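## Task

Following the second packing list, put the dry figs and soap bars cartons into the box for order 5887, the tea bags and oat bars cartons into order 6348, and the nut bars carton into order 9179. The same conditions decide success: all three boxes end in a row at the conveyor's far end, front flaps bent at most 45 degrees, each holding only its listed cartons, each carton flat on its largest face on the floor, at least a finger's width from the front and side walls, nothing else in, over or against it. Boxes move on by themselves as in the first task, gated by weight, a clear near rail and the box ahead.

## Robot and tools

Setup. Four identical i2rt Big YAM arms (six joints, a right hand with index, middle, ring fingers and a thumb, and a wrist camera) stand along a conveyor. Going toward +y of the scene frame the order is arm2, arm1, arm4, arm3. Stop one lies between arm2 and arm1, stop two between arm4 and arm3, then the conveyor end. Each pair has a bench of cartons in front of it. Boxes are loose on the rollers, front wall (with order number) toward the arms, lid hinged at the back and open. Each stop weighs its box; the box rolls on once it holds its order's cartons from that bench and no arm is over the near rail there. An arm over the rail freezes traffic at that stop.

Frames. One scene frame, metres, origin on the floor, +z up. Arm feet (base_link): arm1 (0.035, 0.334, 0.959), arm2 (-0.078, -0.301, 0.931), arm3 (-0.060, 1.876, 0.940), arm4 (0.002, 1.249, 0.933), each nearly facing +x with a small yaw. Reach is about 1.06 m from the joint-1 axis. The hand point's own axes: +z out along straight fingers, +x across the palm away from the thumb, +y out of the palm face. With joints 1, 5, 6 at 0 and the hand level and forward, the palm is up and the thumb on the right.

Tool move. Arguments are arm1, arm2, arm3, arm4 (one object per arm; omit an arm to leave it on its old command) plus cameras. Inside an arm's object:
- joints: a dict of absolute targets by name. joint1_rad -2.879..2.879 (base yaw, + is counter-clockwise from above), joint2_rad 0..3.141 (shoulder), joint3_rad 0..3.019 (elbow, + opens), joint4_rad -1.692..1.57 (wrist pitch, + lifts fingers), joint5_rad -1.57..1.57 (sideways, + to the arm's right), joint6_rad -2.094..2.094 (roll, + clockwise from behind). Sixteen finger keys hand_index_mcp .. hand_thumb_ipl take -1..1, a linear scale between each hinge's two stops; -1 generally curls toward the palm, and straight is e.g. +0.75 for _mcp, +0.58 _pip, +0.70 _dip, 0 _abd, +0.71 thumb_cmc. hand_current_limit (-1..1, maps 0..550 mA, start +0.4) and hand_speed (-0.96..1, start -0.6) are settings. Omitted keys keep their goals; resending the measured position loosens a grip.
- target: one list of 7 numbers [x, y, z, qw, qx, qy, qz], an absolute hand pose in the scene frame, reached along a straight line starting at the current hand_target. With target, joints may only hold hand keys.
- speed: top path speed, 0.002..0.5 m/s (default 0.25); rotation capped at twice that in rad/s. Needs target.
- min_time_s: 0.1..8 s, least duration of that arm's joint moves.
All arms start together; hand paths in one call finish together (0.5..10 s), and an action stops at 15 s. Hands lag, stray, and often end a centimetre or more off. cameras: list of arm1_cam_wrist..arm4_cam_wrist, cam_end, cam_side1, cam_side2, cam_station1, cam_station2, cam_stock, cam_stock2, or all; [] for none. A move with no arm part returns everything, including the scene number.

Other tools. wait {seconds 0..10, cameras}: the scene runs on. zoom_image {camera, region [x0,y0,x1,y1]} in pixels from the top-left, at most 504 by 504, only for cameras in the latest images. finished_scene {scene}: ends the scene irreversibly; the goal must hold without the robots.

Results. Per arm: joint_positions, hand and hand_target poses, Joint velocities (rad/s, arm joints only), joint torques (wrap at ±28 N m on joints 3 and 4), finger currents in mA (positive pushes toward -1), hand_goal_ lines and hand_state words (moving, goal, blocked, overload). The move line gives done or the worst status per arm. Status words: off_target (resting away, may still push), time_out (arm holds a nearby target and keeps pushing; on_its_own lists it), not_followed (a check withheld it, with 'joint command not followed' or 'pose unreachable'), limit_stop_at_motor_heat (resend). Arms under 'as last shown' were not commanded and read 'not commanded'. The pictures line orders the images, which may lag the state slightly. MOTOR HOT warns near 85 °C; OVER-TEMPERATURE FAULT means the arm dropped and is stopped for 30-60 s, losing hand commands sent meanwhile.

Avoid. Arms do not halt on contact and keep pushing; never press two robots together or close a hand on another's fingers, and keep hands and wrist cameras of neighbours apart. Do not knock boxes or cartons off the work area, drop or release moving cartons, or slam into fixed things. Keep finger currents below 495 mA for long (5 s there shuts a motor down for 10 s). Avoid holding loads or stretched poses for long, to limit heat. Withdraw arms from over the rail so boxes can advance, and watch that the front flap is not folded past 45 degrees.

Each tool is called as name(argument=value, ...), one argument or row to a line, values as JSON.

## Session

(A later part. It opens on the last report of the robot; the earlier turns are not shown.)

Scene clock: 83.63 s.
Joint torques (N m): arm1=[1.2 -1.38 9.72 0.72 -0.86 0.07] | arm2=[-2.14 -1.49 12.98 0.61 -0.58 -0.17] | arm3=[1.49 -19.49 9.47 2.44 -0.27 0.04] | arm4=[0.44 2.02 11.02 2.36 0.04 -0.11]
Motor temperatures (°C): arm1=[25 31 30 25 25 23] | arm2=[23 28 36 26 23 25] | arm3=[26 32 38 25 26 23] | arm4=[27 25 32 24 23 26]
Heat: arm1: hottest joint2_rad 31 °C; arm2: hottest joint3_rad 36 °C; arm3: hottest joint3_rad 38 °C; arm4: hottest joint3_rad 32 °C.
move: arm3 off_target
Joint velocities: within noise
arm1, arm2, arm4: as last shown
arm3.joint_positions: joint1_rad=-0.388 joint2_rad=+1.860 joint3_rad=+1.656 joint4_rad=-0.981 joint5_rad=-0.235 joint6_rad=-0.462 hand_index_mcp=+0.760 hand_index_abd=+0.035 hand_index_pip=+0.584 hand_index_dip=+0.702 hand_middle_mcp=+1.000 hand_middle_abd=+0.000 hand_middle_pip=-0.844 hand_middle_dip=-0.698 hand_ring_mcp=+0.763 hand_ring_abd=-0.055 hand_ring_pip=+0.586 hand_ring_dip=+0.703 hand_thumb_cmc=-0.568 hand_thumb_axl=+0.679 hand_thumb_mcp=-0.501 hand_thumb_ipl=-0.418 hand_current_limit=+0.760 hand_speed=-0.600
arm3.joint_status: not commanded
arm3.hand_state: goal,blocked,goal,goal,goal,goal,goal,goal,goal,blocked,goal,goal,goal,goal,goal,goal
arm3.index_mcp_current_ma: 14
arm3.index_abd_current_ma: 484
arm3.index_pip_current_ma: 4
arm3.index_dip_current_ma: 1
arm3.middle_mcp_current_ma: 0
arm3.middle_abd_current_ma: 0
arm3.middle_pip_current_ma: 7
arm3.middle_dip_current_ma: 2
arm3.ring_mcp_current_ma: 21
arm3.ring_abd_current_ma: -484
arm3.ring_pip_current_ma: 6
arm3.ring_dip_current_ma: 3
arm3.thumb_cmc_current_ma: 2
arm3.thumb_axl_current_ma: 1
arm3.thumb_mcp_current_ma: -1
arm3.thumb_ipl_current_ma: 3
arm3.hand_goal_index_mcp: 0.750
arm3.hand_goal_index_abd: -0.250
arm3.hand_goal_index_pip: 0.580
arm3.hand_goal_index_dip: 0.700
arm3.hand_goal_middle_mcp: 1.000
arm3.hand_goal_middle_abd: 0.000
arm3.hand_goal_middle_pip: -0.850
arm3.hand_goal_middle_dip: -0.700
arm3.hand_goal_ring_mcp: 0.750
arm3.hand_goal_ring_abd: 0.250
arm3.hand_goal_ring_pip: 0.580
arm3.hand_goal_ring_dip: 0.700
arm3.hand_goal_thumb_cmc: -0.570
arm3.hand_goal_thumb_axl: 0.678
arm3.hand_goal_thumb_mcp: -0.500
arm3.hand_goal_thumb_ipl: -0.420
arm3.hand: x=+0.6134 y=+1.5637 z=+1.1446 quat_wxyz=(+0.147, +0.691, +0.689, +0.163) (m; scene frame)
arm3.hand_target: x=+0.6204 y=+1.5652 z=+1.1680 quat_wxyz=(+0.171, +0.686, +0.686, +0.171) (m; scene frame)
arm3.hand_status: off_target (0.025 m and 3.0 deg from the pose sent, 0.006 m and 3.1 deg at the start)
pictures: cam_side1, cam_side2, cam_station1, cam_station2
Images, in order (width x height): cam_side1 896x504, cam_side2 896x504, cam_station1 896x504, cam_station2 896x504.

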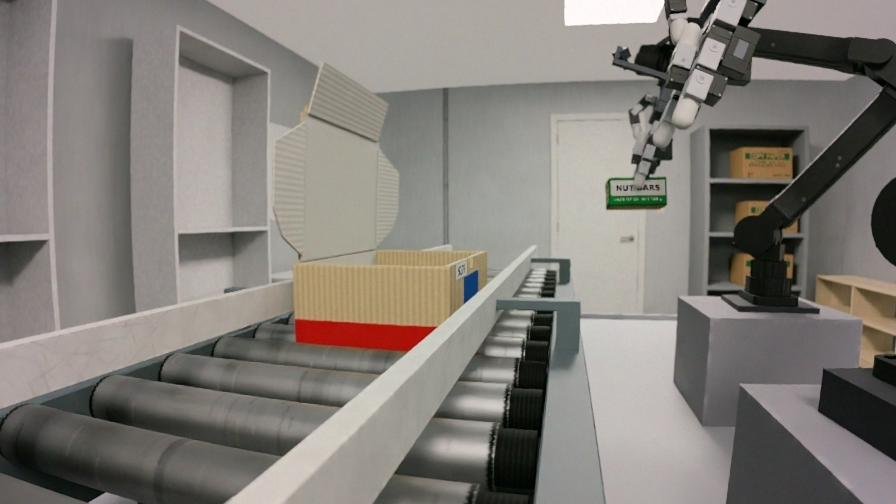

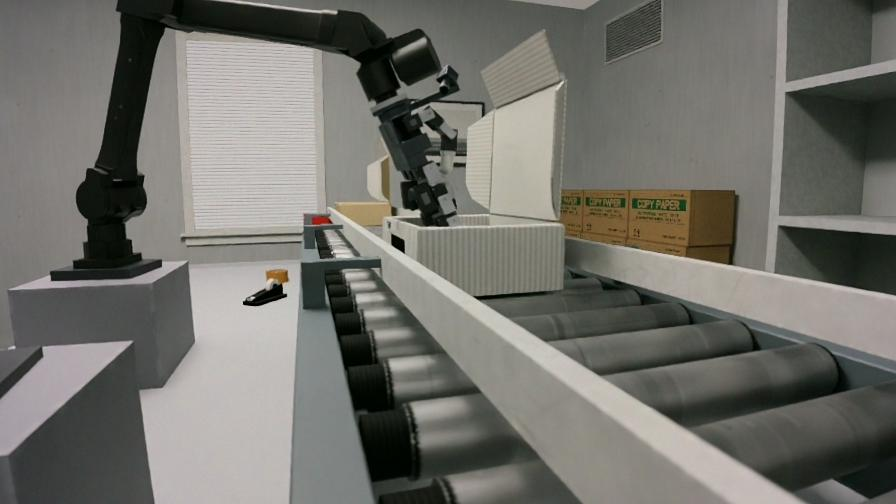

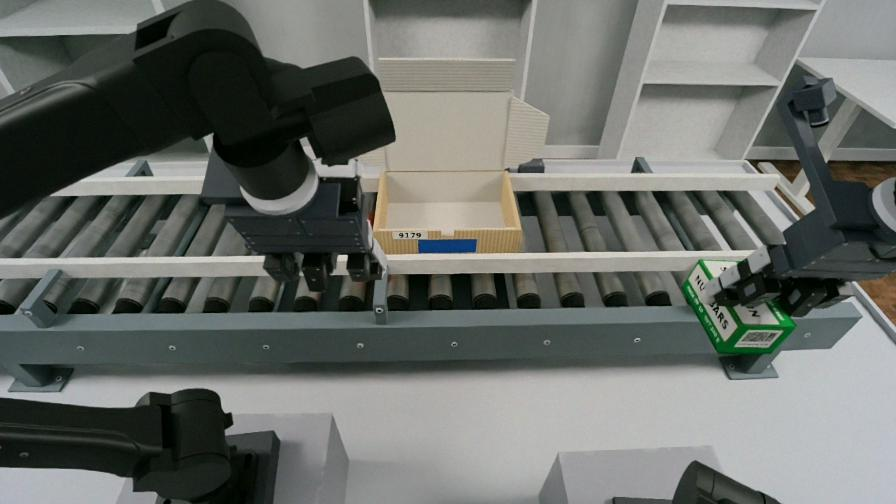

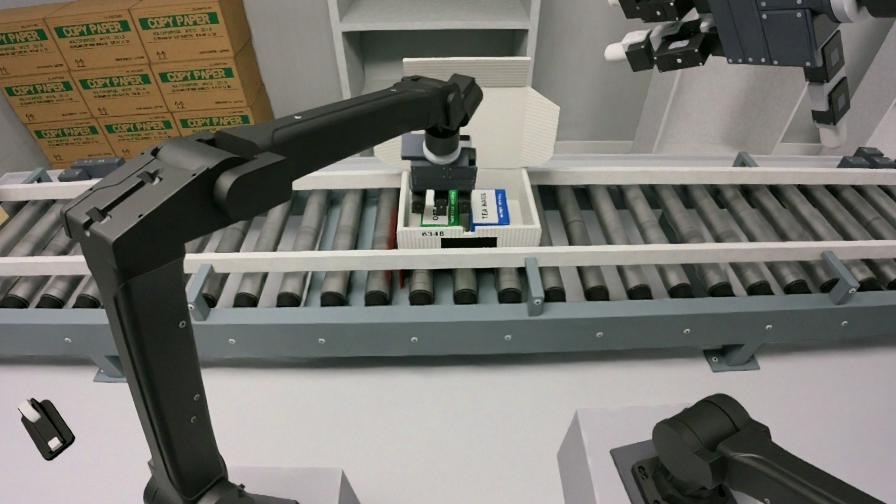

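move(
  arm2={"target": [0.60, -0.026, 1.34, 0.1711, 0.6861, 0.6861, 0.1711], "speed": 0.16},
  arm3={"target": [0.621, 1.565, 1.150, 0.1711, 0.6861, 0.6861, 0.1711], "speed": 0.04},
  cameras=["cam_station1", "cam_station2", "cam_side1", "cam_side2"],
)

zoom_image(
  camera="cam_station2",
  region=[390, 160, 560, 260],
)

zoom_image(
  camera="cam_side1",
  region=[240, 40, 540, 360],
)

zoom_image(
  camera="cam_station1",
  region=[350, 60, 550, 270],
)

Scene clock: 88.73 s.
Joint torques (N m): arm1=[1.26 -1.26 9.69 0.64 -0.86 0.04] | arm2=[-0.21 -19.6 13.38 0.77 0.38 0.09] | arm3=[1.49 -18.61 8.5 2.67 -0.25 0.02] | arm4=[0.44 2.02 11 2.36 0.03 -0.11]
Motor temperatures (°C): arm1=[25 31 30 25 25 23] | arm2=[23 29 37 26 23 25] | arm3=[26 32 38 25 25 23] | arm4=[27 25 32 24 23 26]
Heat: arm1: hottest joint2_rad 31 °C; arm2: hottest joint3_rad 37 °C; arm3: hottest joint3_rad 38 °C; arm4: hottest joint3_rad 32 °C.
move: arm2 off_target; arm3 done
Joint velocities: within noise
arm1, arm4: as last shown
arm2.joint_positions: joint1_rad=+0.609 joint2_rad=+1.907 joint3_rad=+2.131 joint4_rad=-1.450 joint5_rad=+0.231 joint6_rad=+0.455 hand_index_mcp=+0.763 hand_index_abd=+0.052 hand_index_pip=+0.585 hand_index_dip=+0.701 hand_middle_mcp=+0.999 hand_middle_abd=+0.001 hand_middle_pip=-0.845 hand_middle_dip=-0.697 hand_ring_mcp=+0.760 hand_ring_abd=-0.043 hand_ring_pip=+0.585 hand_ring_dip=+0.702 hand_thumb_cmc=-0.568 hand_thumb_axl=+0.679 hand_thumb_mcp=-0.500 hand_thumb_ipl=-0.418 hand_current_limit=+0.760 hand_speed=-0.600
arm2.joint_status: not commanded
arm2.hand_state: goal,blocked,goal,goal,goal,goal,goal,goal,goal,blocked,goal,goal,goal,goal,goal,goal
arm2.index_mcp_current_ma: 9
arm2.index_abd_current_ma: 484
arm2.index_pip_current_ma: 2
arm2.index_dip_current_ma: 0
arm2.middle_mcp_current_ma: 0
arm2.middle_abd_current_ma: 0
arm2.middle_pip_current_ma: 2
arm2.middle_dip_current_ma: 1
arm2.ring_mcp_current_ma: 6
arm2.ring_abd_current_ma: -484
arm2.ring_pip_current_ma: 2
arm2.ring_dip_current_ma: 0
arm2.thumb_cmc_current_ma: 0
arm2.thumb_axl_current_ma: 0
arm2.thumb_mcp_current_ma: 0
arm2.thumb_ipl_current_ma: 1
arm2.hand_goal_index_mcp: 0.750
arm2.hand_goal_index_abd: -0.250
arm2.hand_goal_index_pip: 0.580
arm2.hand_goal_index_dip: 0.700
arm2.hand_goal_middle_mcp: 1.000
arm2.hand_goal_middle_abd: 0.000
arm2.hand_goal_middle_pip: -0.850
arm2.hand_goal_middle_dip: -0.700
arm2.hand_goal_ring_mcp: 0.750
arm2.hand_goal_ring_abd: 0.250
arm2.hand_goal_ring_pip: 0.580
arm2.hand_goal_ring_dip: 0.700
arm2.hand_goal_thumb_cmc: -0.570
arm2.hand_goal_thumb_axl: 0.678
arm2.hand_goal_thumb_mcp: -0.500
arm2.hand_goal_thumb_ipl: -0.420
arm2.hand: x=+0.5965 y=-0.0313 z=+1.2950 quat_wxyz=(+0.159, +0.685, +0.698, +0.134) (m; scene frame)
arm2.hand_target: x=+0.5974 y=-0.0275 z=+1.3394 quat_wxyz=(+0.171, +0.686, +0.686, +0.172) (m; scene frame)
arm2.hand_status: off_target (0.045 m and 4.6 deg from the pose sent, 0.555 m and 6.6 deg at the start)
arm3.joint_positions: joint1_rad=-0.388 joint2_rad=+1.859 joint3_rad=+1.638 joint4_rad=-0.941 joint5_rad=-0.235 joint6_rad=-0.461 hand_index_mcp=+0.764 hand_index_abd=+0.034 hand_index_pip=+0.587 hand_index_dip=+0.702 hand_middle_mcp=+1.000 hand_middle_abd=+0.000 hand_middle_pip=-0.844 hand_middle_dip=-0.698 hand_ring_mcp=+0.764 hand_ring_abd=-0.055 hand_ring_pip=+0.587 hand_ring_dip=+0.703 hand_thumb_cmc=-0.568 hand_thumb_axl=+0.679 hand_thumb_mcp=-0.501 hand_thumb_ipl=-0.418 hand_current_limit=+0.760 hand_speed=-0.600
arm3.joint_status: not commanded
arm3.hand_state: goal,blocked,goal,goal,goal,goal,goal,goal,goal,blocked,goal,goal,goal,goal,goal,goal
arm3.index_mcp_current_ma: 23
arm3.index_abd_current_ma: 484
arm3.index_pip_current_ma: 8
arm3.index_dip_current_ma: 2
arm3.middle_mcp_current_ma: 0
arm3.middle_abd_current_ma: 0
arm3.middle_pip_current_ma: 7
arm3.middle_dip_current_ma: 2
arm3.ring_mcp_current_ma: 25
arm3.ring_abd_current_ma: -484
arm3.ring_pip_current_ma: 8
arm3.ring_dip_current_ma: 3
arm3.thumb_cmc_current_ma: 2
arm3.thumb_axl_current_ma: 1
arm3.thumb_mcp_current_ma: -1
arm3.thumb_ipl_current_ma: 3
arm3.hand_goal_index_mcp: 0.750
arm3.hand_goal_index_abd: -0.250
arm3.hand_goal_index_pip: 0.580
arm3.hand_goal_index_dip: 0.700
arm3.hand_goal_middle_mcp: 1.000
arm3.hand_goal_middle_abd: 0.000
arm3.hand_goal_middle_pip: -0.850
arm3.hand_goal_middle_dip: -0.700
arm3.hand_goal_ring_mcp: 0.750
arm3.hand_goal_ring_abd: 0.250
arm3.hand_goal_ring_pip: 0.580
arm3.hand_goal_ring_dip: 0.700
arm3.hand_goal_thumb_cmc: -0.570
arm3.hand_goal_thumb_axl: 0.678
arm3.hand_goal_thumb_mcp: -0.500
arm3.hand_goal_thumb_ipl: -0.420
arm3.hand: x=+0.6157 y=+1.5626 z=+1.1424 quat_wxyz=(+0.158, +0.689, +0.688, +0.166) (m; scene frame)
arm3.hand_target: x=+0.6209 y=+1.5651 z=+1.1502 quat_wxyz=(+0.171, +0.686, +0.686, +0.171) (m; scene frame)
arm3.hand_status: done (0.010 m and 1.7 deg from the pose sent, 0.009 m and 3.0 deg at the start)
pictures: cam_side1, cam_side2, cam_station1, cam_station2
Images, in order (width x height): cam_side1 896x504, cam_side2 896x504, cam_station1 896x504, cam_station2 896x504.

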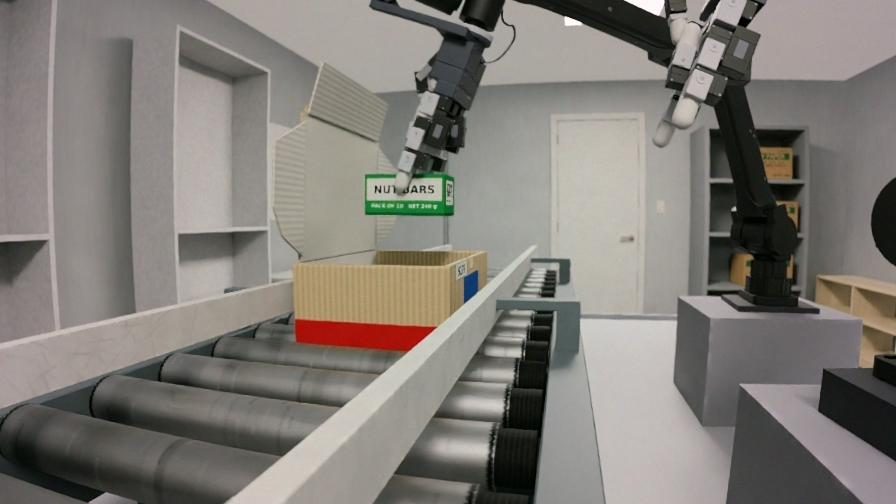

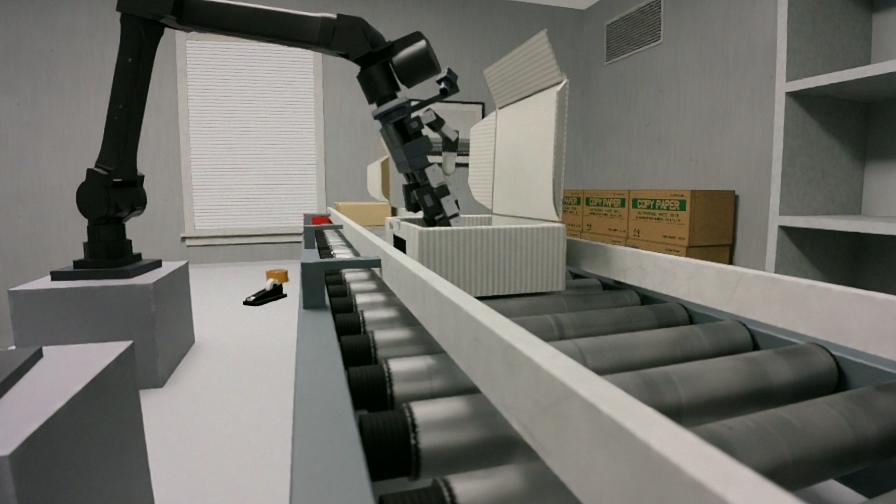

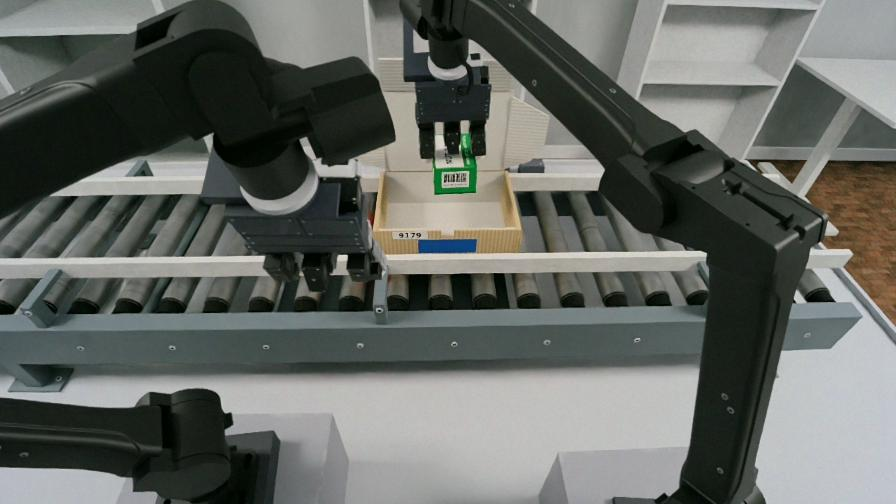

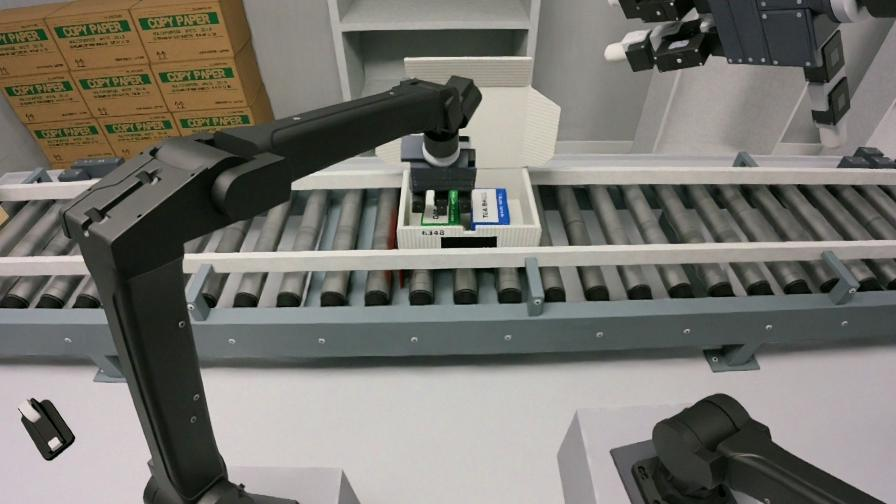

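Scaled by 2.965.

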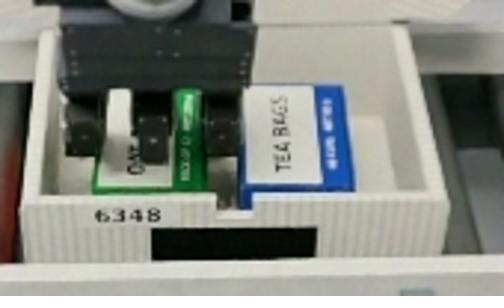

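Scaled by 1.575.

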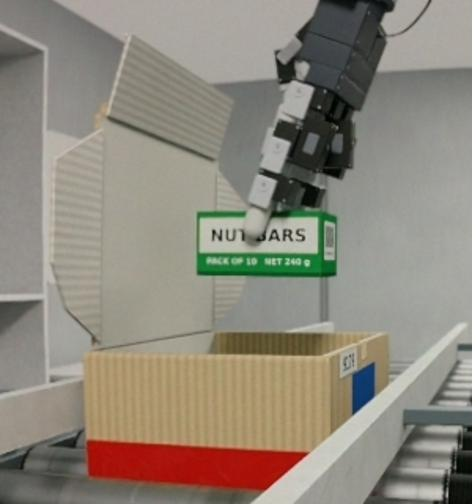

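Scaled by 2.400.

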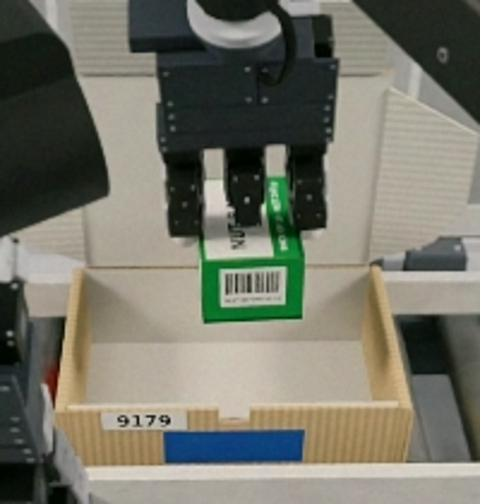

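move(
  arm2={"target": [0.611, -0.014, 1.24, 0.1711, 0.6861, 0.6861, 0.1711], "speed": 0.12},
  arm3={"target": [0.619, 1.565, 1.137, 0.1711, 0.6861, 0.6861, 0.1711], "speed": 0.04},
  cameras=["cam_station1", "cam_station2", "cam_side1", "cam_side2"],
)

zoom_image(
  camera="cam_station2",
  region=[390, 160, 560, 260],
)

zoom_image(
  camera="cam_side1",
  region=[240, 40, 540, 360],
)

zoom_image(
  camera="cam_station1",
  region=[350, 60, 550, 270],
)

Scene clock: 90.87 s.
Joint torques (N m): arm1=[1.32 -1.26 9.68 0.64 -0.86 0.06] | arm2=[-0.03 -20.89 8.38 2.24 0.39 0.07] | arm3=[1.38 -17.61 8.09 2.63 -0.27 0.01] | arm4=[0.44 2.02 11.02 2.36 0.03 -0.11]
Motor temperatures (°C): arm1=[25 31 30 25 25 23] | arm2=[23 29 37 26 23 25] | arm3=[26 32 38 25 25 23] | arm4=[27 25 32 24 23 26]
Heat: arm1: hottest joint2_rad 31 °C; arm2: hottest joint3_rad 37 °C; arm3: hottest joint3_rad 38 °C; arm4: hottest joint3_rad 32 °C.
move: arm2 off_target; arm3 done
Joint velocities: within noise
arm1, arm4: as last shown
arm2.joint_positions: joint1_rad=+0.614 joint2_rad=+1.914 joint3_rad=+1.931 joint4_rad=-1.222 joint5_rad=+0.234 joint6_rad=+0.463 hand_index_mcp=+0.764 hand_index_abd=+0.052 hand_index_pip=+0.586 hand_index_dip=+0.701 hand_middle_mcp=+0.999 hand_middle_abd=+0.001 hand_middle_pip=-0.845 hand_middle_dip=-0.697 hand_ring_mcp=+0.762 hand_ring_abd=-0.043 hand_ring_pip=+0.586 hand_ring_dip=+0.703 hand_thumb_cmc=-0.568 hand_thumb_axl=+0.679 hand_thumb_mcp=-0.500 hand_thumb_ipl=-0.418 hand_current_limit=+0.760 hand_speed=-0.600
arm2.joint_status: not commanded
arm2.hand_state: goal,blocked,goal,goal,goal,goal,goal,goal,goal,blocked,goal,goal,goal,goal,goal,goal
arm2.index_mcp_current_ma: 11
arm2.index_abd_current_ma: 484
arm2.index_pip_current_ma: 2
arm2.index_dip_current_ma: 0
arm2.middle_mcp_current_ma: 0
arm2.middle_abd_current_ma: 0
arm2.middle_pip_current_ma: 2
arm2.middle_dip_current_ma: 1
arm2.ring_mcp_current_ma: 8
arm2.ring_abd_current_ma: -484
arm2.ring_pip_current_ma: 2
arm2.ring_dip_current_ma: 1
arm2.thumb_cmc_current_ma: 0
arm2.thumb_axl_current_ma: 0
arm2.thumb_mcp_current_ma: 0
arm2.thumb_ipl_current_ma: 1
arm2.hand_goal_index_mcp: 0.750
arm2.hand_goal_index_abd: -0.250
arm2.hand_goal_index_pip: 0.580
arm2.hand_goal_index_dip: 0.700
arm2.hand_goal_middle_mcp: 1.000
arm2.hand_goal_middle_abd: 0.000
arm2.hand_goal_middle_pip: -0.850
arm2.hand_goal_middle_dip: -0.700
arm2.hand_goal_ring_mcp: 0.750
arm2.hand_goal_ring_abd: 0.250
arm2.hand_goal_ring_pip: 0.580
arm2.hand_goal_ring_dip: 0.700
arm2.hand_goal_thumb_cmc: -0.570
arm2.hand_goal_thumb_axl: 0.678
arm2.hand_goal_thumb_mcp: -0.500
arm2.hand_goal_thumb_ipl: -0.420
arm2.hand: x=+0.6095 y=-0.0211 z=+1.2185 quat_wxyz=(+0.163, +0.686, +0.694, +0.145) (m; scene frame)
arm2.hand_target: x=+0.6105 y=-0.0144 z=+1.2401 quat_wxyz=(+0.171, +0.686, +0.686, +0.171) (m; scene frame)
arm2.hand_status: off_target (0.023 m and 3.3 deg from the pose sent, 0.059 m and 4.6 deg at the start)
arm3.joint_positions: joint1_rad=-0.388 joint2_rad=+1.850 joint3_rad=+1.614 joint4_rad=-0.907 joint5_rad=-0.235 joint6_rad=-0.461 hand_index_mcp=+0.764 hand_index_abd=+0.033 hand_index_pip=+0.587 hand_index_dip=+0.703 hand_middle_mcp=+1.000 hand_middle_abd=+0.000 hand_middle_pip=-0.844 hand_middle_dip=-0.698 hand_ring_mcp=+0.763 hand_ring_abd=-0.055 hand_ring_pip=+0.587 hand_ring_dip=+0.703 hand_thumb_cmc=-0.568 hand_thumb_axl=+0.679 hand_thumb_mcp=-0.501 hand_thumb_ipl=-0.418 hand_current_limit=+0.760 hand_speed=-0.600
arm3.joint_status: not commanded
arm3.hand_state: goal,blocked,goal,goal,goal,goal,goal,goal,goal,blocked,goal,goal,goal,goal,goal,goal
arm3.index_mcp_current_ma: 24
arm3.index_abd_current_ma: 484
arm3.index_pip_current_ma: 8
arm3.index_dip_current_ma: 2
arm3.middle_mcp_current_ma: 0
arm3.middle_abd_current_ma: 0
arm3.middle_pip_current_ma: 7
arm3.middle_dip_current_ma: 2
arm3.ring_mcp_current_ma: 21
arm3.ring_abd_current_ma: -484
arm3.ring_pip_current_ma: 8
arm3.ring_dip_current_ma: 3
arm3.thumb_cmc_current_ma: 2
arm3.thumb_axl_current_ma: 1
arm3.thumb_mcp_current_ma: -1
arm3.thumb_ipl_current_ma: 3
arm3.hand_goal_index_mcp: 0.750
arm3.hand_goal_index_abd: -0.250
arm3.hand_goal_index_pip: 0.580
arm3.hand_goal_index_dip: 0.700
arm3.hand_goal_middle_mcp: 1.000
arm3.hand_goal_middle_abd: 0.000
arm3.hand_goal_middle_pip: -0.850
arm3.hand_goal_middle_dip: -0.700
arm3.hand_goal_ring_mcp: 0.750
arm3.hand_goal_ring_abd: 0.250
arm3.hand_goal_ring_pip: 0.580
arm3.hand_goal_ring_dip: 0.700
arm3.hand_goal_thumb_cmc: -0.570
arm3.hand_goal_thumb_axl: 0.678
arm3.hand_goal_thumb_mcp: -0.500
arm3.hand_goal_thumb_ipl: -0.420
arm3.hand: x=+0.6150 y=+1.5630 z=+1.1421 quat_wxyz=(+0.167, +0.687, +0.687, +0.168) (m; scene frame)
arm3.hand_target: x=+0.6189 y=+1.5650 z=+1.1371 quat_wxyz=(+0.171, +0.686, +0.686, +0.171) (m; scene frame)
arm3.hand_status: done (0.007 m and 0.6 deg from the pose sent, 0.007 m and 1.7 deg at the start)
pictures: cam_side1, cam_side2, cam_station1, cam_station2
Images, in order (width x height): cam_side1 896x504, cam_side2 896x504, cam_station1 896x504, cam_station2 896x504.

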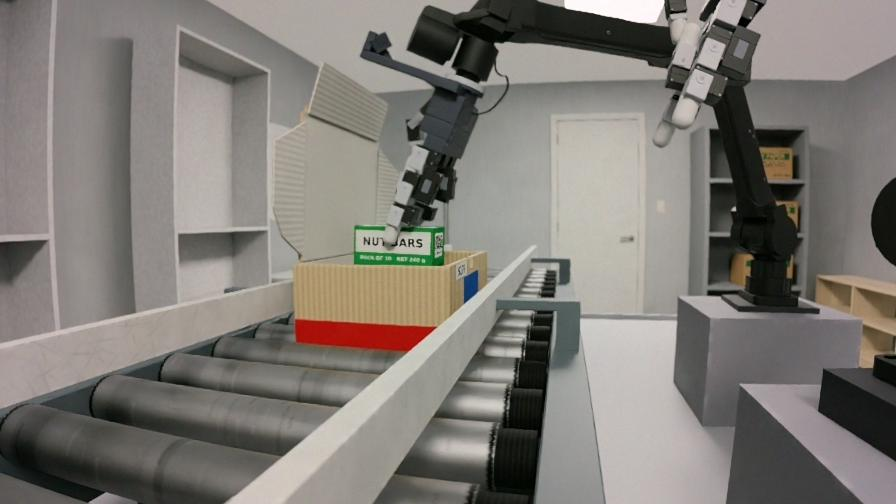

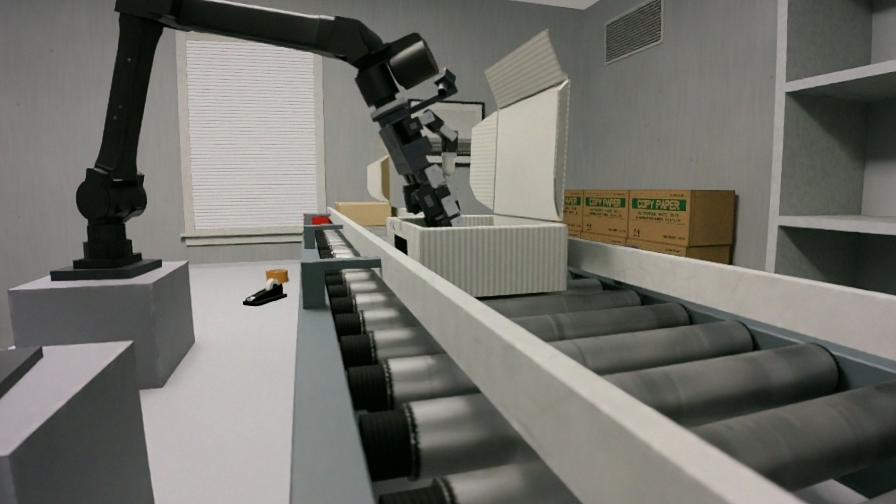

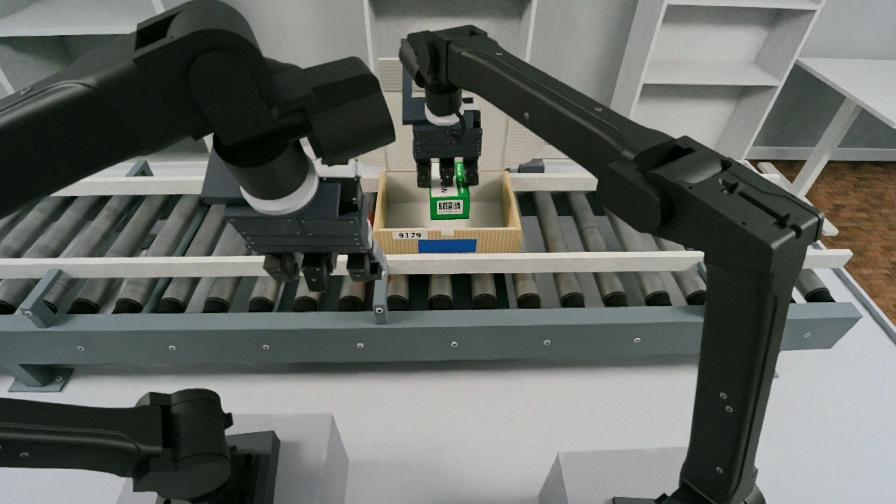

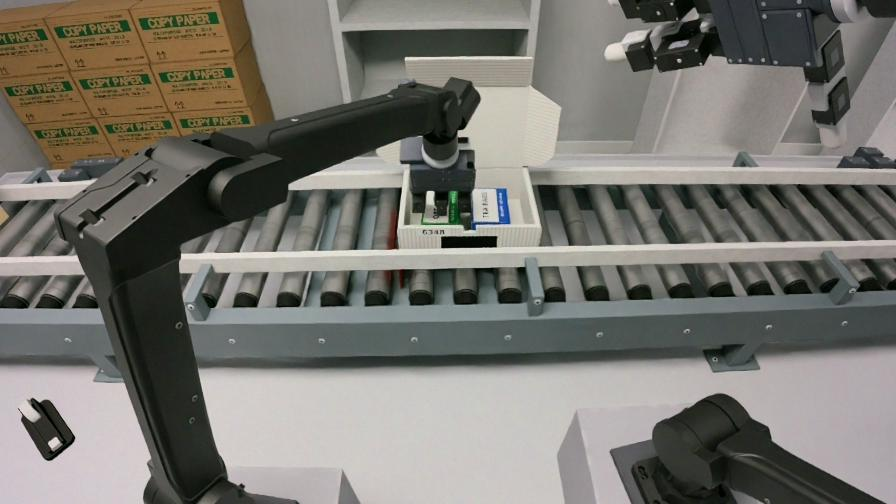

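Scaled by 2.965.

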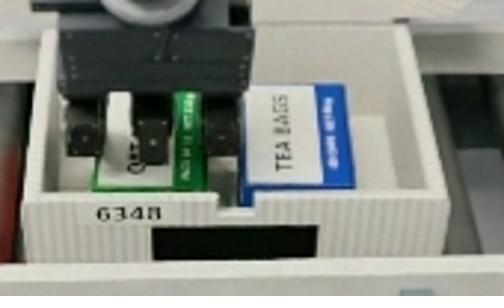

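Scaled by 1.575.

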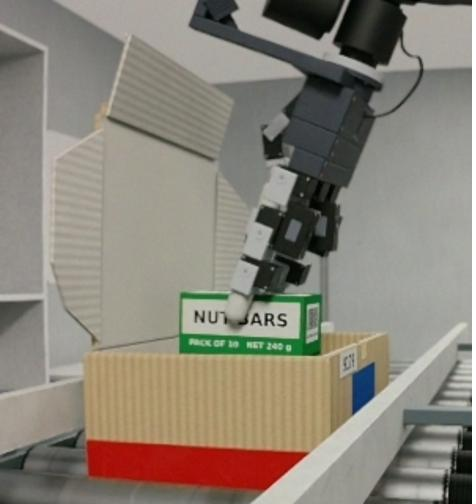

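Scaled by 2.400.

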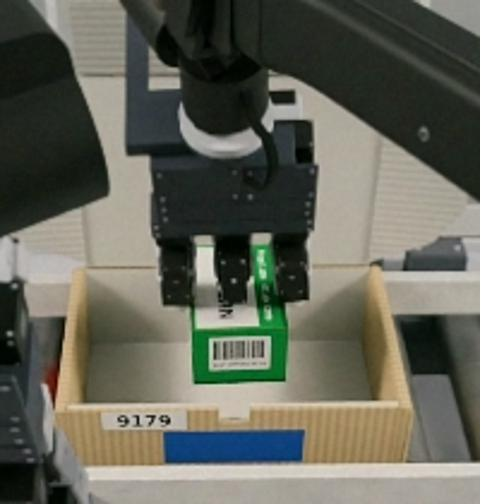

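move(
  arm2={"target": [0.609, -0.012, 1.180, 0.1711, 0.6861, 0.6861, 0.1711], "speed": 0.08},
  arm3={"joints": {"hand_index_abd": 0.075, "hand_ring_abd": -0.105, "hand_current_limit": 0.4}},
  cameras=["cam_station1", "cam_station2", "cam_side1"],
)

zoom_image(
  camera="cam_station2",
  region=[390, 160, 560, 260],
)

zoom_image(
  camera="cam_side1",
  region=[240, 40, 540, 360],
)

zoom_image(
  camera="cam_station1",
  region=[350, 60, 550, 270],
)

Scene clock: 92.63 s.
Joint torques (N m): arm1=[1.14 -1.2 9.66 0.72 -0.88 0.06] | arm2=[-0.21 -20.48 8.35 2.32 0.38 0.06] | arm3=[1.44 -17.49 8.59 2.21 -0.26 0.01] | arm4=[0.44 2.08 11.02 2.36 0.03 -0.11]
Motor temperatures (°C): arm1=[25 31 30 25 25 23] | arm2=[23 29 37 26 23 25] | arm3=[26 32 38 25 25 23] | arm4=[27 25 32 24 23 26]
Heat: arm1: hottest joint2_rad 31 °C; arm2: hottest joint3_rad 37 °C; arm3: hottest joint3_rad 38 °C; arm4: hottest joint3_rad 32 °C.
move: arm2 off_target; arm3 done
Joint velocities: within noise
arm1, arm4: as last shown
arm2.joint_positions: joint1_rad=+0.617 joint2_rad=+1.914 joint3_rad=+1.778 joint4_rad=-1.068 joint5_rad=+0.236 joint6_rad=+0.467 hand_index_mcp=+0.764 hand_index_abd=+0.052 hand_index_pip=+0.586 hand_index_dip=+0.701 hand_middle_mcp=+0.999 hand_middle_abd=+0.001 hand_middle_pip=-0.845 hand_middle_dip=-0.697 hand_ring_mcp=+0.762 hand_ring_abd=-0.043 hand_ring_pip=+0.586 hand_ring_dip=+0.703 hand_thumb_cmc=-0.568 hand_thumb_axl=+0.679 hand_thumb_mcp=-0.500 hand_thumb_ipl=-0.418 hand_current_limit=+0.760 hand_speed=-0.600
arm2.joint_status: not commanded
arm2.hand_state: goal,blocked,goal,goal,goal,goal,goal,goal,goal,blocked,goal,goal,goal,goal,goal,goal
arm2.index_mcp_current_ma: 11
arm2.index_abd_current_ma: 484
arm2.index_pip_current_ma: 2
arm2.index_dip_current_ma: 0
arm2.middle_mcp_current_ma: 0
arm2.middle_abd_current_ma: 0
arm2.middle_pip_current_ma: 2
arm2.middle_dip_current_ma: 1
arm2.ring_mcp_current_ma: 8
arm2.ring_abd_current_ma: -484
arm2.ring_pip_current_ma: 2
arm2.ring_dip_current_ma: 1
arm2.thumb_cmc_current_ma: 0
arm2.thumb_axl_current_ma: 0
arm2.thumb_mcp_current_ma: 0
arm2.thumb_ipl_current_ma: 1
arm2.hand_goal_index_mcp: 0.750
arm2.hand_goal_index_abd: -0.250
arm2.hand_goal_index_pip: 0.580
arm2.hand_goal_index_dip: 0.700
arm2.hand_goal_middle_mcp: 1.000
arm2.hand_goal_middle_abd: 0.000
arm2.hand_goal_middle_pip: -0.850
arm2.hand_goal_middle_dip: -0.700
arm2.hand_goal_ring_mcp: 0.750
arm2.hand_goal_ring_abd: 0.250
arm2.hand_goal_ring_pip: 0.580
arm2.hand_goal_ring_dip: 0.700
arm2.hand_goal_thumb_cmc: -0.570
arm2.hand_goal_thumb_axl: 0.678
arm2.hand_goal_thumb_mcp: -0.500
arm2.hand_goal_thumb_ipl: -0.420
arm2.hand: x=+0.6064 y=-0.0203 z=+1.1606 quat_wxyz=(+0.163, +0.686, +0.694, +0.146) (m; scene frame)
arm2.hand_target: x=+0.6085 y=-0.0123 z=+1.1801 quat_wxyz=(+0.171, +0.686, +0.686, +0.171) (m; scene frame)
arm2.hand_status: off_target (0.021 m and 3.2 deg from the pose sent, 0.040 m and 3.3 deg at the start)
arm3.joint_positions: joint1_rad=-0.388 joint2_rad=+1.850 joint3_rad=+1.607 joint4_rad=-0.897 joint5_rad=-0.235 joint6_rad=-0.461 hand_index_mcp=+0.756 hand_index_abd=+0.075 hand_index_pip=+0.584 hand_index_dip=+0.703 hand_middle_mcp=+1.000 hand_middle_abd=+0.000 hand_middle_pip=-0.844 hand_middle_dip=-0.698 hand_ring_mcp=+0.756 hand_ring_abd=-0.104 hand_ring_pip=+0.584 hand_ring_dip=+0.703 hand_thumb_cmc=-0.568 hand_thumb_axl=+0.679 hand_thumb_mcp=-0.501 hand_thumb_ipl=-0.418 hand_current_limit=+0.400 hand_speed=-0.600
arm3.joint_status: all done
arm3.hand_state: goal,goal,goal,goal,goal,goal,goal,goal,goal,goal,goal,goal,goal,goal,goal,goal
arm3.index_mcp_current_ma: 8
arm3.index_abd_current_ma: 0
arm3.index_pip_current_ma: 3
arm3.index_dip_current_ma: 2
arm3.middle_mcp_current_ma: 0
arm3.middle_abd_current_ma: 0
arm3.middle_pip_current_ma: 7
arm3.middle_dip_current_ma: 2
arm3.ring_mcp_current_ma: 8
arm3.ring_abd_current_ma: 0
arm3.ring_pip_current_ma: 4
arm3.ring_dip_current_ma: 3
arm3.thumb_cmc_current_ma: 2
arm3.thumb_axl_current_ma: 1
arm3.thumb_mcp_current_ma: -1
arm3.thumb_ipl_current_ma: 3
arm3.hand_goal_index_mcp: 0.750
arm3.hand_goal_index_abd: 0.076
arm3.hand_goal_index_pip: 0.580
arm3.hand_goal_index_dip: 0.700
arm3.hand_goal_middle_mcp: 1.000
arm3.hand_goal_middle_abd: 0.000
arm3.hand_goal_middle_pip: -0.850
arm3.hand_goal_middle_dip: -0.700
arm3.hand_goal_ring_mcp: 0.750
arm3.hand_goal_ring_abd: -0.104
arm3.hand_goal_ring_pip: 0.580
arm3.hand_goal_ring_dip: 0.700
arm3.hand_goal_thumb_cmc: -0.570
arm3.hand_goal_thumb_axl: 0.678
arm3.hand_goal_thumb_mcp: -0.500
arm3.hand_goal_thumb_ipl: -0.420
arm3.hand: x=+0.6149 y=+1.5630 z=+1.1401 quat_wxyz=(+0.168, +0.686, +0.687, +0.169) (m; scene frame)
arm3.hand_target: x=+0.6189 y=+1.5650 z=+1.1371 quat_wxyz=(+0.171, +0.686, +0.686, +0.171) (m; scene frame)
arm3.hand_status: not commanded
pictures: cam_side1, cam_station1, cam_station2
Images, in order (width x height): cam_side1 896x504, cam_station1 896x504, cam_station2 896x504.

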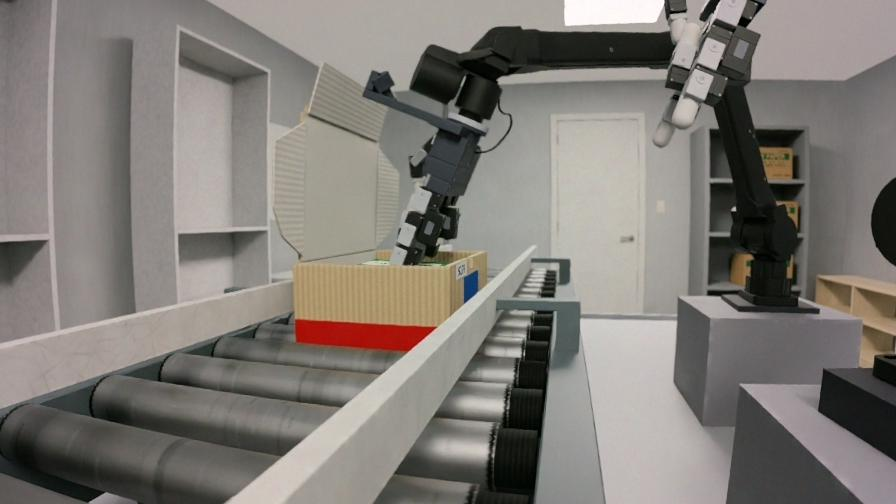

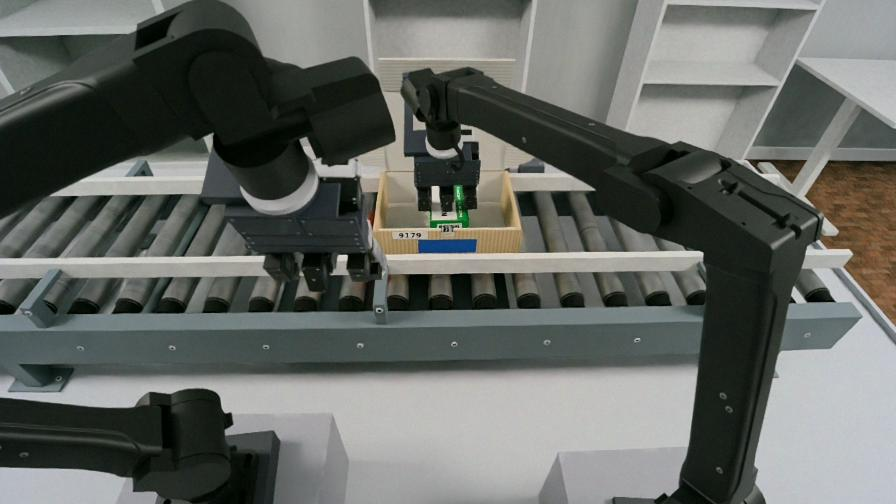

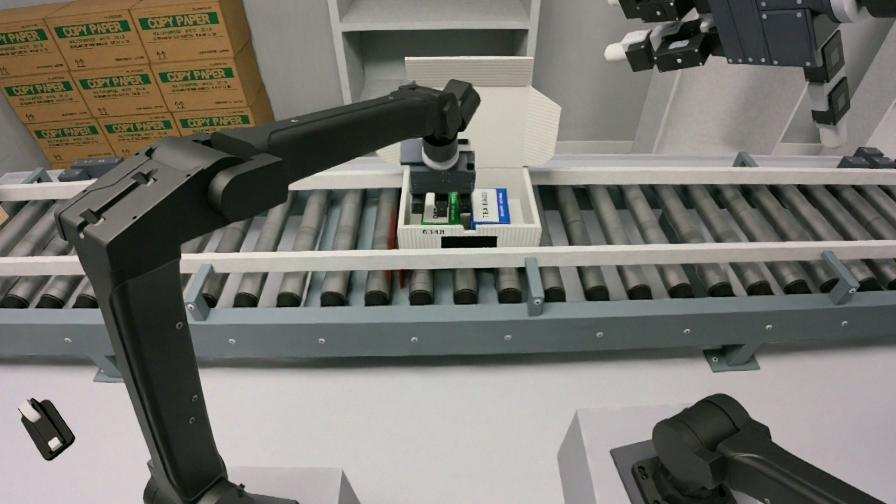

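Scaled by 2.965.

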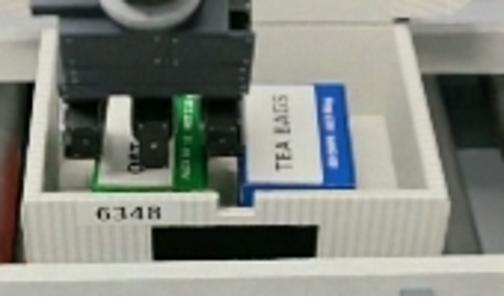

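Scaled by 1.575.

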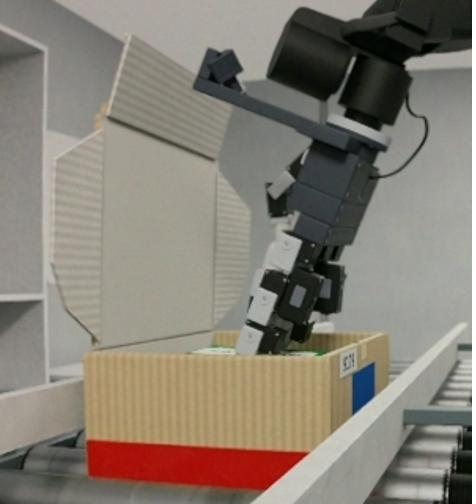

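Scaled by 2.400.

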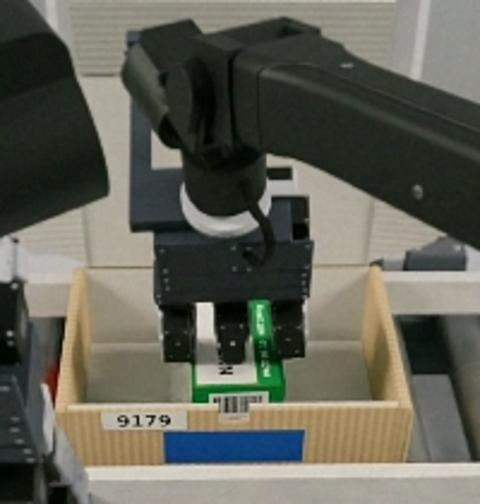

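move(
  arm2={"target": [0.609, -0.012, 1.158, 0.1711, 0.6861, 0.6861, 0.1711], "speed": 0.05},
  arm3={"target": [0.617, 1.566, 1.21, 0.1711, 0.6861, 0.6861, 0.1711], "speed": 0.1},
  cameras=["cam_station2", "cam_side1", "cam_side2"],
)

zoom_image(
  camera="cam_station2",
  region=[390, 160, 560, 260],
)

Scene clock: 94.40 s.
Joint torques (N m): arm1=[1.2 -1.44 9.55 0.69 -0.86 0.06] | arm2=[-0.09 -20.19 8.2 2.1 0.32 0.07] | arm3=[1.32 -18.84 12.92 0.9 -0.33 0] | arm4=[0.44 2.02 11 2.37 0.03 -0.11]
Motor temperatures (°C): arm1=[25 31 30 25 25 23] | arm2=[23 29 37 26 23 25] | arm3=[26 32 38 25 25 23] | arm4=[27 25 32 24 23 26]
Heat: arm1: hottest joint2_rad 31 °C; arm2: hottest joint3_rad 37 °C; arm3: hottest joint3_rad 38 °C; arm4: hottest joint3_rad 32 °C.
move: arm2 off_target; arm3 off_target
Joint velocities: within noise
arm1: as last shown
arm2.joint_positions: joint1_rad=+0.617 joint2_rad=+1.916 joint3_rad=+1.735 joint4_rad=-1.013 joint5_rad=+0.237 joint6_rad=+0.468 hand_index_mcp=+0.764 hand_index_abd=+0.052 hand_index_pip=+0.586 hand_index_dip=+0.701 hand_middle_mcp=+1.000 hand_middle_abd=+0.001 hand_middle_pip=-0.845 hand_middle_dip=-0.697 hand_ring_mcp=+0.762 hand_ring_abd=-0.043 hand_ring_pip=+0.588 hand_ring_dip=+0.705 hand_thumb_cmc=-0.568 hand_thumb_axl=+0.679 hand_thumb_mcp=-0.500 hand_thumb_ipl=-0.418 hand_current_limit=+0.760 hand_speed=-0.600
arm2.joint_status: not commanded
arm2.hand_state: goal,blocked,goal,goal,goal,goal,goal,goal,goal,blocked,goal,goal,goal,goal,goal,goal
arm2.index_mcp_current_ma: 11
arm2.index_abd_current_ma: 484
arm2.index_pip_current_ma: 2
arm2.index_dip_current_ma: 0
arm2.middle_mcp_current_ma: 0
arm2.middle_abd_current_ma: 0
arm2.middle_pip_current_ma: 2
arm2.middle_dip_current_ma: 1
arm2.ring_mcp_current_ma: 8
arm2.ring_abd_current_ma: -484
arm2.ring_pip_current_ma: 4
arm2.ring_dip_current_ma: 2
arm2.thumb_cmc_current_ma: 0
arm2.thumb_axl_current_ma: 0
arm2.thumb_mcp_current_ma: 0
arm2.thumb_ipl_current_ma: 1
arm2.hand_goal_index_mcp: 0.750
arm2.hand_goal_index_abd: -0.250
arm2.hand_goal_index_pip: 0.580
arm2.hand_goal_index_dip: 0.700
arm2.hand_goal_middle_mcp: 1.000
arm2.hand_goal_middle_abd: 0.000
arm2.hand_goal_middle_pip: -0.850
arm2.hand_goal_middle_dip: -0.700
arm2.hand_goal_ring_mcp: 0.750
arm2.hand_goal_ring_abd: 0.250
arm2.hand_goal_ring_pip: 0.580
arm2.hand_goal_ring_dip: 0.700
arm2.hand_goal_thumb_cmc: -0.570
arm2.hand_goal_thumb_axl: 0.678
arm2.hand_goal_thumb_mcp: -0.500
arm2.hand_goal_thumb_ipl: -0.420
arm2.hand: x=+0.6062 y=-0.0207 z=+1.1448 quat_wxyz=(+0.165, +0.686, +0.692, +0.150) (m; scene frame)
arm2.hand_target: x=+0.6087 y=-0.0123 z=+1.1582 quat_wxyz=(+0.171, +0.686, +0.686, +0.171) (m; scene frame)
arm2.hand_status: off_target (0.016 m and 2.6 deg from the pose sent, 0.009 m and 3.2 deg at the start)
arm3.joint_positions: joint1_rad=-0.388 joint2_rad=+1.826 joint3_rad=+1.675 joint4_rad=-1.042 joint5_rad=-0.234 joint6_rad=-0.461 hand_index_mcp=+0.752 hand_index_abd=+0.079 hand_index_pip=+0.579 hand_index_dip=+0.700 hand_middle_mcp=+1.000 hand_middle_abd=+0.000 hand_middle_pip=-0.844 hand_middle_dip=-0.698 hand_ring_mcp=+0.751 hand_ring_abd=-0.101 hand_ring_pip=+0.581 hand_ring_dip=+0.703 hand_thumb_cmc=-0.568 hand_thumb_axl=+0.679 hand_thumb_mcp=-0.501 hand_thumb_ipl=-0.418 hand_current_limit=+0.400 hand_speed=-0.600
arm3.joint_status: not commanded
arm3.hand_state: goal,goal,goal,goal,goal,goal,goal,goal,goal,goal,goal,goal,goal,goal,goal,goal
arm3.index_mcp_current_ma: 1
arm3.index_abd_current_ma: 2
arm3.index_pip_current_ma: -1
arm3.index_dip_current_ma: 0
arm3.middle_mcp_current_ma: 0
arm3.middle_abd_current_ma: 0
arm3.middle_pip_current_ma: 7
arm3.middle_dip_current_ma: 2
arm3.ring_mcp_current_ma: 0
arm3.ring_abd_current_ma: 3
arm3.ring_pip_current_ma: 0
arm3.ring_dip_current_ma: 3
arm3.thumb_cmc_current_ma: 2
arm3.thumb_axl_current_ma: 1
arm3.thumb_mcp_current_ma: -1
arm3.thumb_ipl_current_ma: 3
arm3.hand_goal_index_mcp: 0.750
arm3.hand_goal_index_abd: 0.076
arm3.hand_goal_index_pip: 0.580
arm3.hand_goal_index_dip: 0.700
arm3.hand_goal_middle_mcp: 1.000
arm3.hand_goal_middle_abd: 0.000
arm3.hand_goal_middle_pip: -0.850
arm3.hand_goal_middle_dip: -0.700
arm3.hand_goal_ring_mcp: 0.750
arm3.hand_goal_ring_abd: -0.104
arm3.hand_goal_ring_pip: 0.580
arm3.hand_goal_ring_dip: 0.700
arm3.hand_goal_thumb_cmc: -0.570
arm3.hand_goal_thumb_axl: 0.678
arm3.hand_goal_thumb_mcp: -0.500
arm3.hand_goal_thumb_ipl: -0.420
arm3.hand: x=+0.6050 y=+1.5683 z=+1.1691 quat_wxyz=(+0.144, +0.693, +0.688, +0.161) (m; scene frame)
arm3.hand_target: x=+0.6151 y=+1.5670 z=+1.2098 quat_wxyz=(+0.171, +0.686, +0.686, +0.171) (m; scene frame)
arm3.hand_status: off_target (0.043 m and 3.4 deg from the pose sent, 0.070 m and 0.4 deg at the start)
arm4.joint_positions: joint1_rad=+0.196 joint2_rad=+0.612 joint3_rad=+1.407 joint4_rad=-1.140 joint5_rad=-0.040 joint6_rad=+1.036 hand_index_mcp=+1.000 hand_index_abd=+0.001 hand_index_pip=+0.577 hand_index_dip=+0.696 hand_middle_mcp=+0.756 hand_middle_abd=+0.001 hand_middle_pip=+0.577 hand_middle_dip=+0.696 hand_ring_mcp=+0.755 hand_ring_abd=+0.001 hand_ring_pip=+0.577 hand_ring_dip=+0.696 hand_thumb_cmc=+0.715 hand_thumb_axl=+0.677 hand_thumb_mcp=+0.226 hand_thumb_ipl=+0.168 hand_current_limit=+0.400 hand_speed=-0.600
arm4.joint_status: not commanded
arm4.hand_state: overload,goal,goal,goal,goal,goal,goal,goal,goal,goal,goal,goal,goal,goal,goal,goal
arm4.index_mcp_current_ma: 0
arm4.index_abd_current_ma: 0
arm4.index_pip_current_ma: 0
arm4.index_dip_current_ma: 0
arm4.middle_mcp_current_ma: 1
arm4.middle_abd_current_ma: 0
arm4.middle_pip_current_ma: 0
arm4.middle_dip_current_ma: 0
arm4.ring_mcp_current_ma: 1
arm4.ring_abd_current_ma: 0
arm4.ring_pip_current_ma: 0
arm4.ring_dip_current_ma: 0
arm4.thumb_cmc_current_ma: 1
arm4.thumb_axl_current_ma: 0
arm4.thumb_mcp_current_ma: 0
arm4.thumb_ipl_current_ma: 0
arm4.hand_goal_index_mcp: 0.754
arm4.hand_goal_index_abd: 0.000
arm4.hand_goal_index_pip: 0.576
arm4.hand_goal_index_dip: 0.696
arm4.hand_goal_middle_mcp: 0.754
arm4.hand_goal_middle_abd: 0.000
arm4.hand_goal_middle_pip: 0.576
arm4.hand_goal_middle_dip: 0.696
arm4.hand_goal_ring_mcp: 0.754
arm4.hand_goal_ring_abd: 0.000
arm4.hand_goal_ring_pip: 0.576
arm4.hand_goal_ring_dip: 0.696
arm4.hand_goal_thumb_cmc: 0.714
arm4.hand_goal_thumb_axl: 0.678
arm4.hand_goal_thumb_mcp: 0.226
arm4.hand_goal_thumb_ipl: 0.168
arm4.hand: x=+0.2692 y=+1.2733 z=+1.5488 quat_wxyz=(+0.036, +0.729, +0.368, +0.577) (m; scene frame)
arm4.hand_target: x=+0.2649 y=+1.2717 z=+1.5613 quat_wxyz=(+0.037, +0.721, +0.364, +0.588) (m; scene frame)
arm4.hand_status: not commanded
pictures: cam_side1, cam_side2, cam_station2
Images, in order (width x height): cam_side1 896x504, cam_side2 896x504, cam_station2 896x504.

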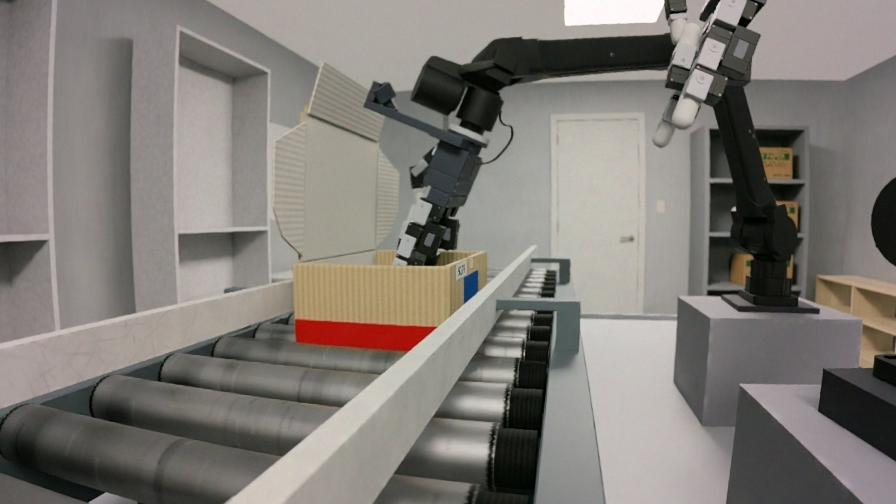

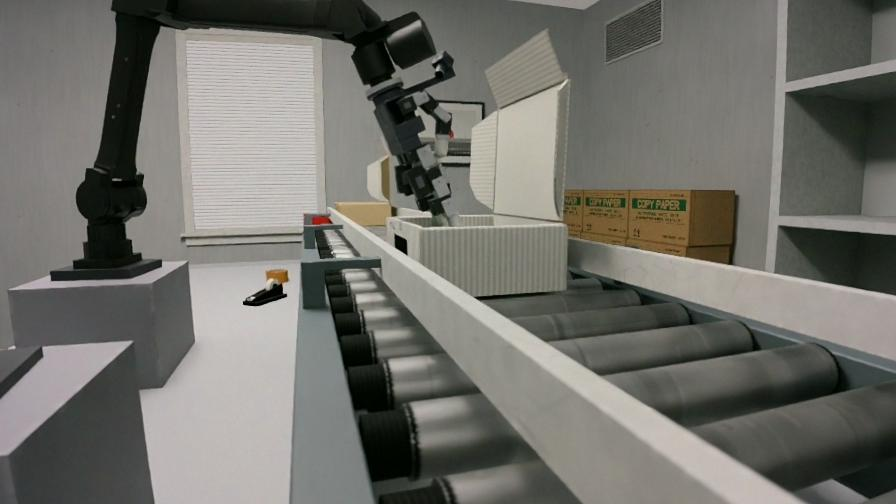

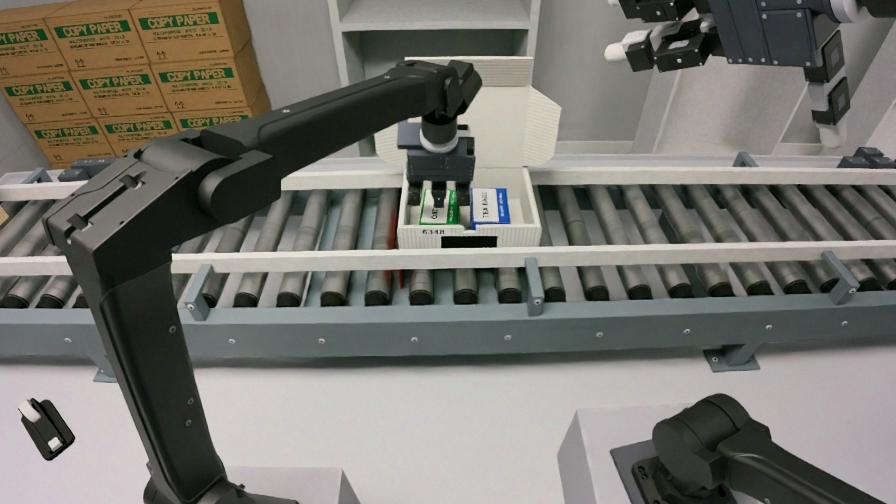

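Scaled by 2.965.

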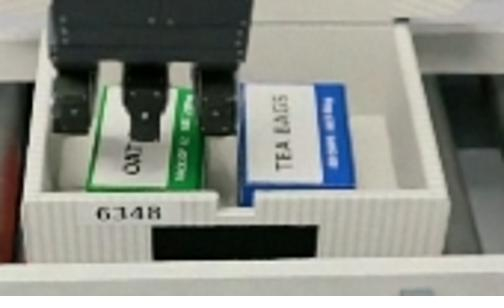

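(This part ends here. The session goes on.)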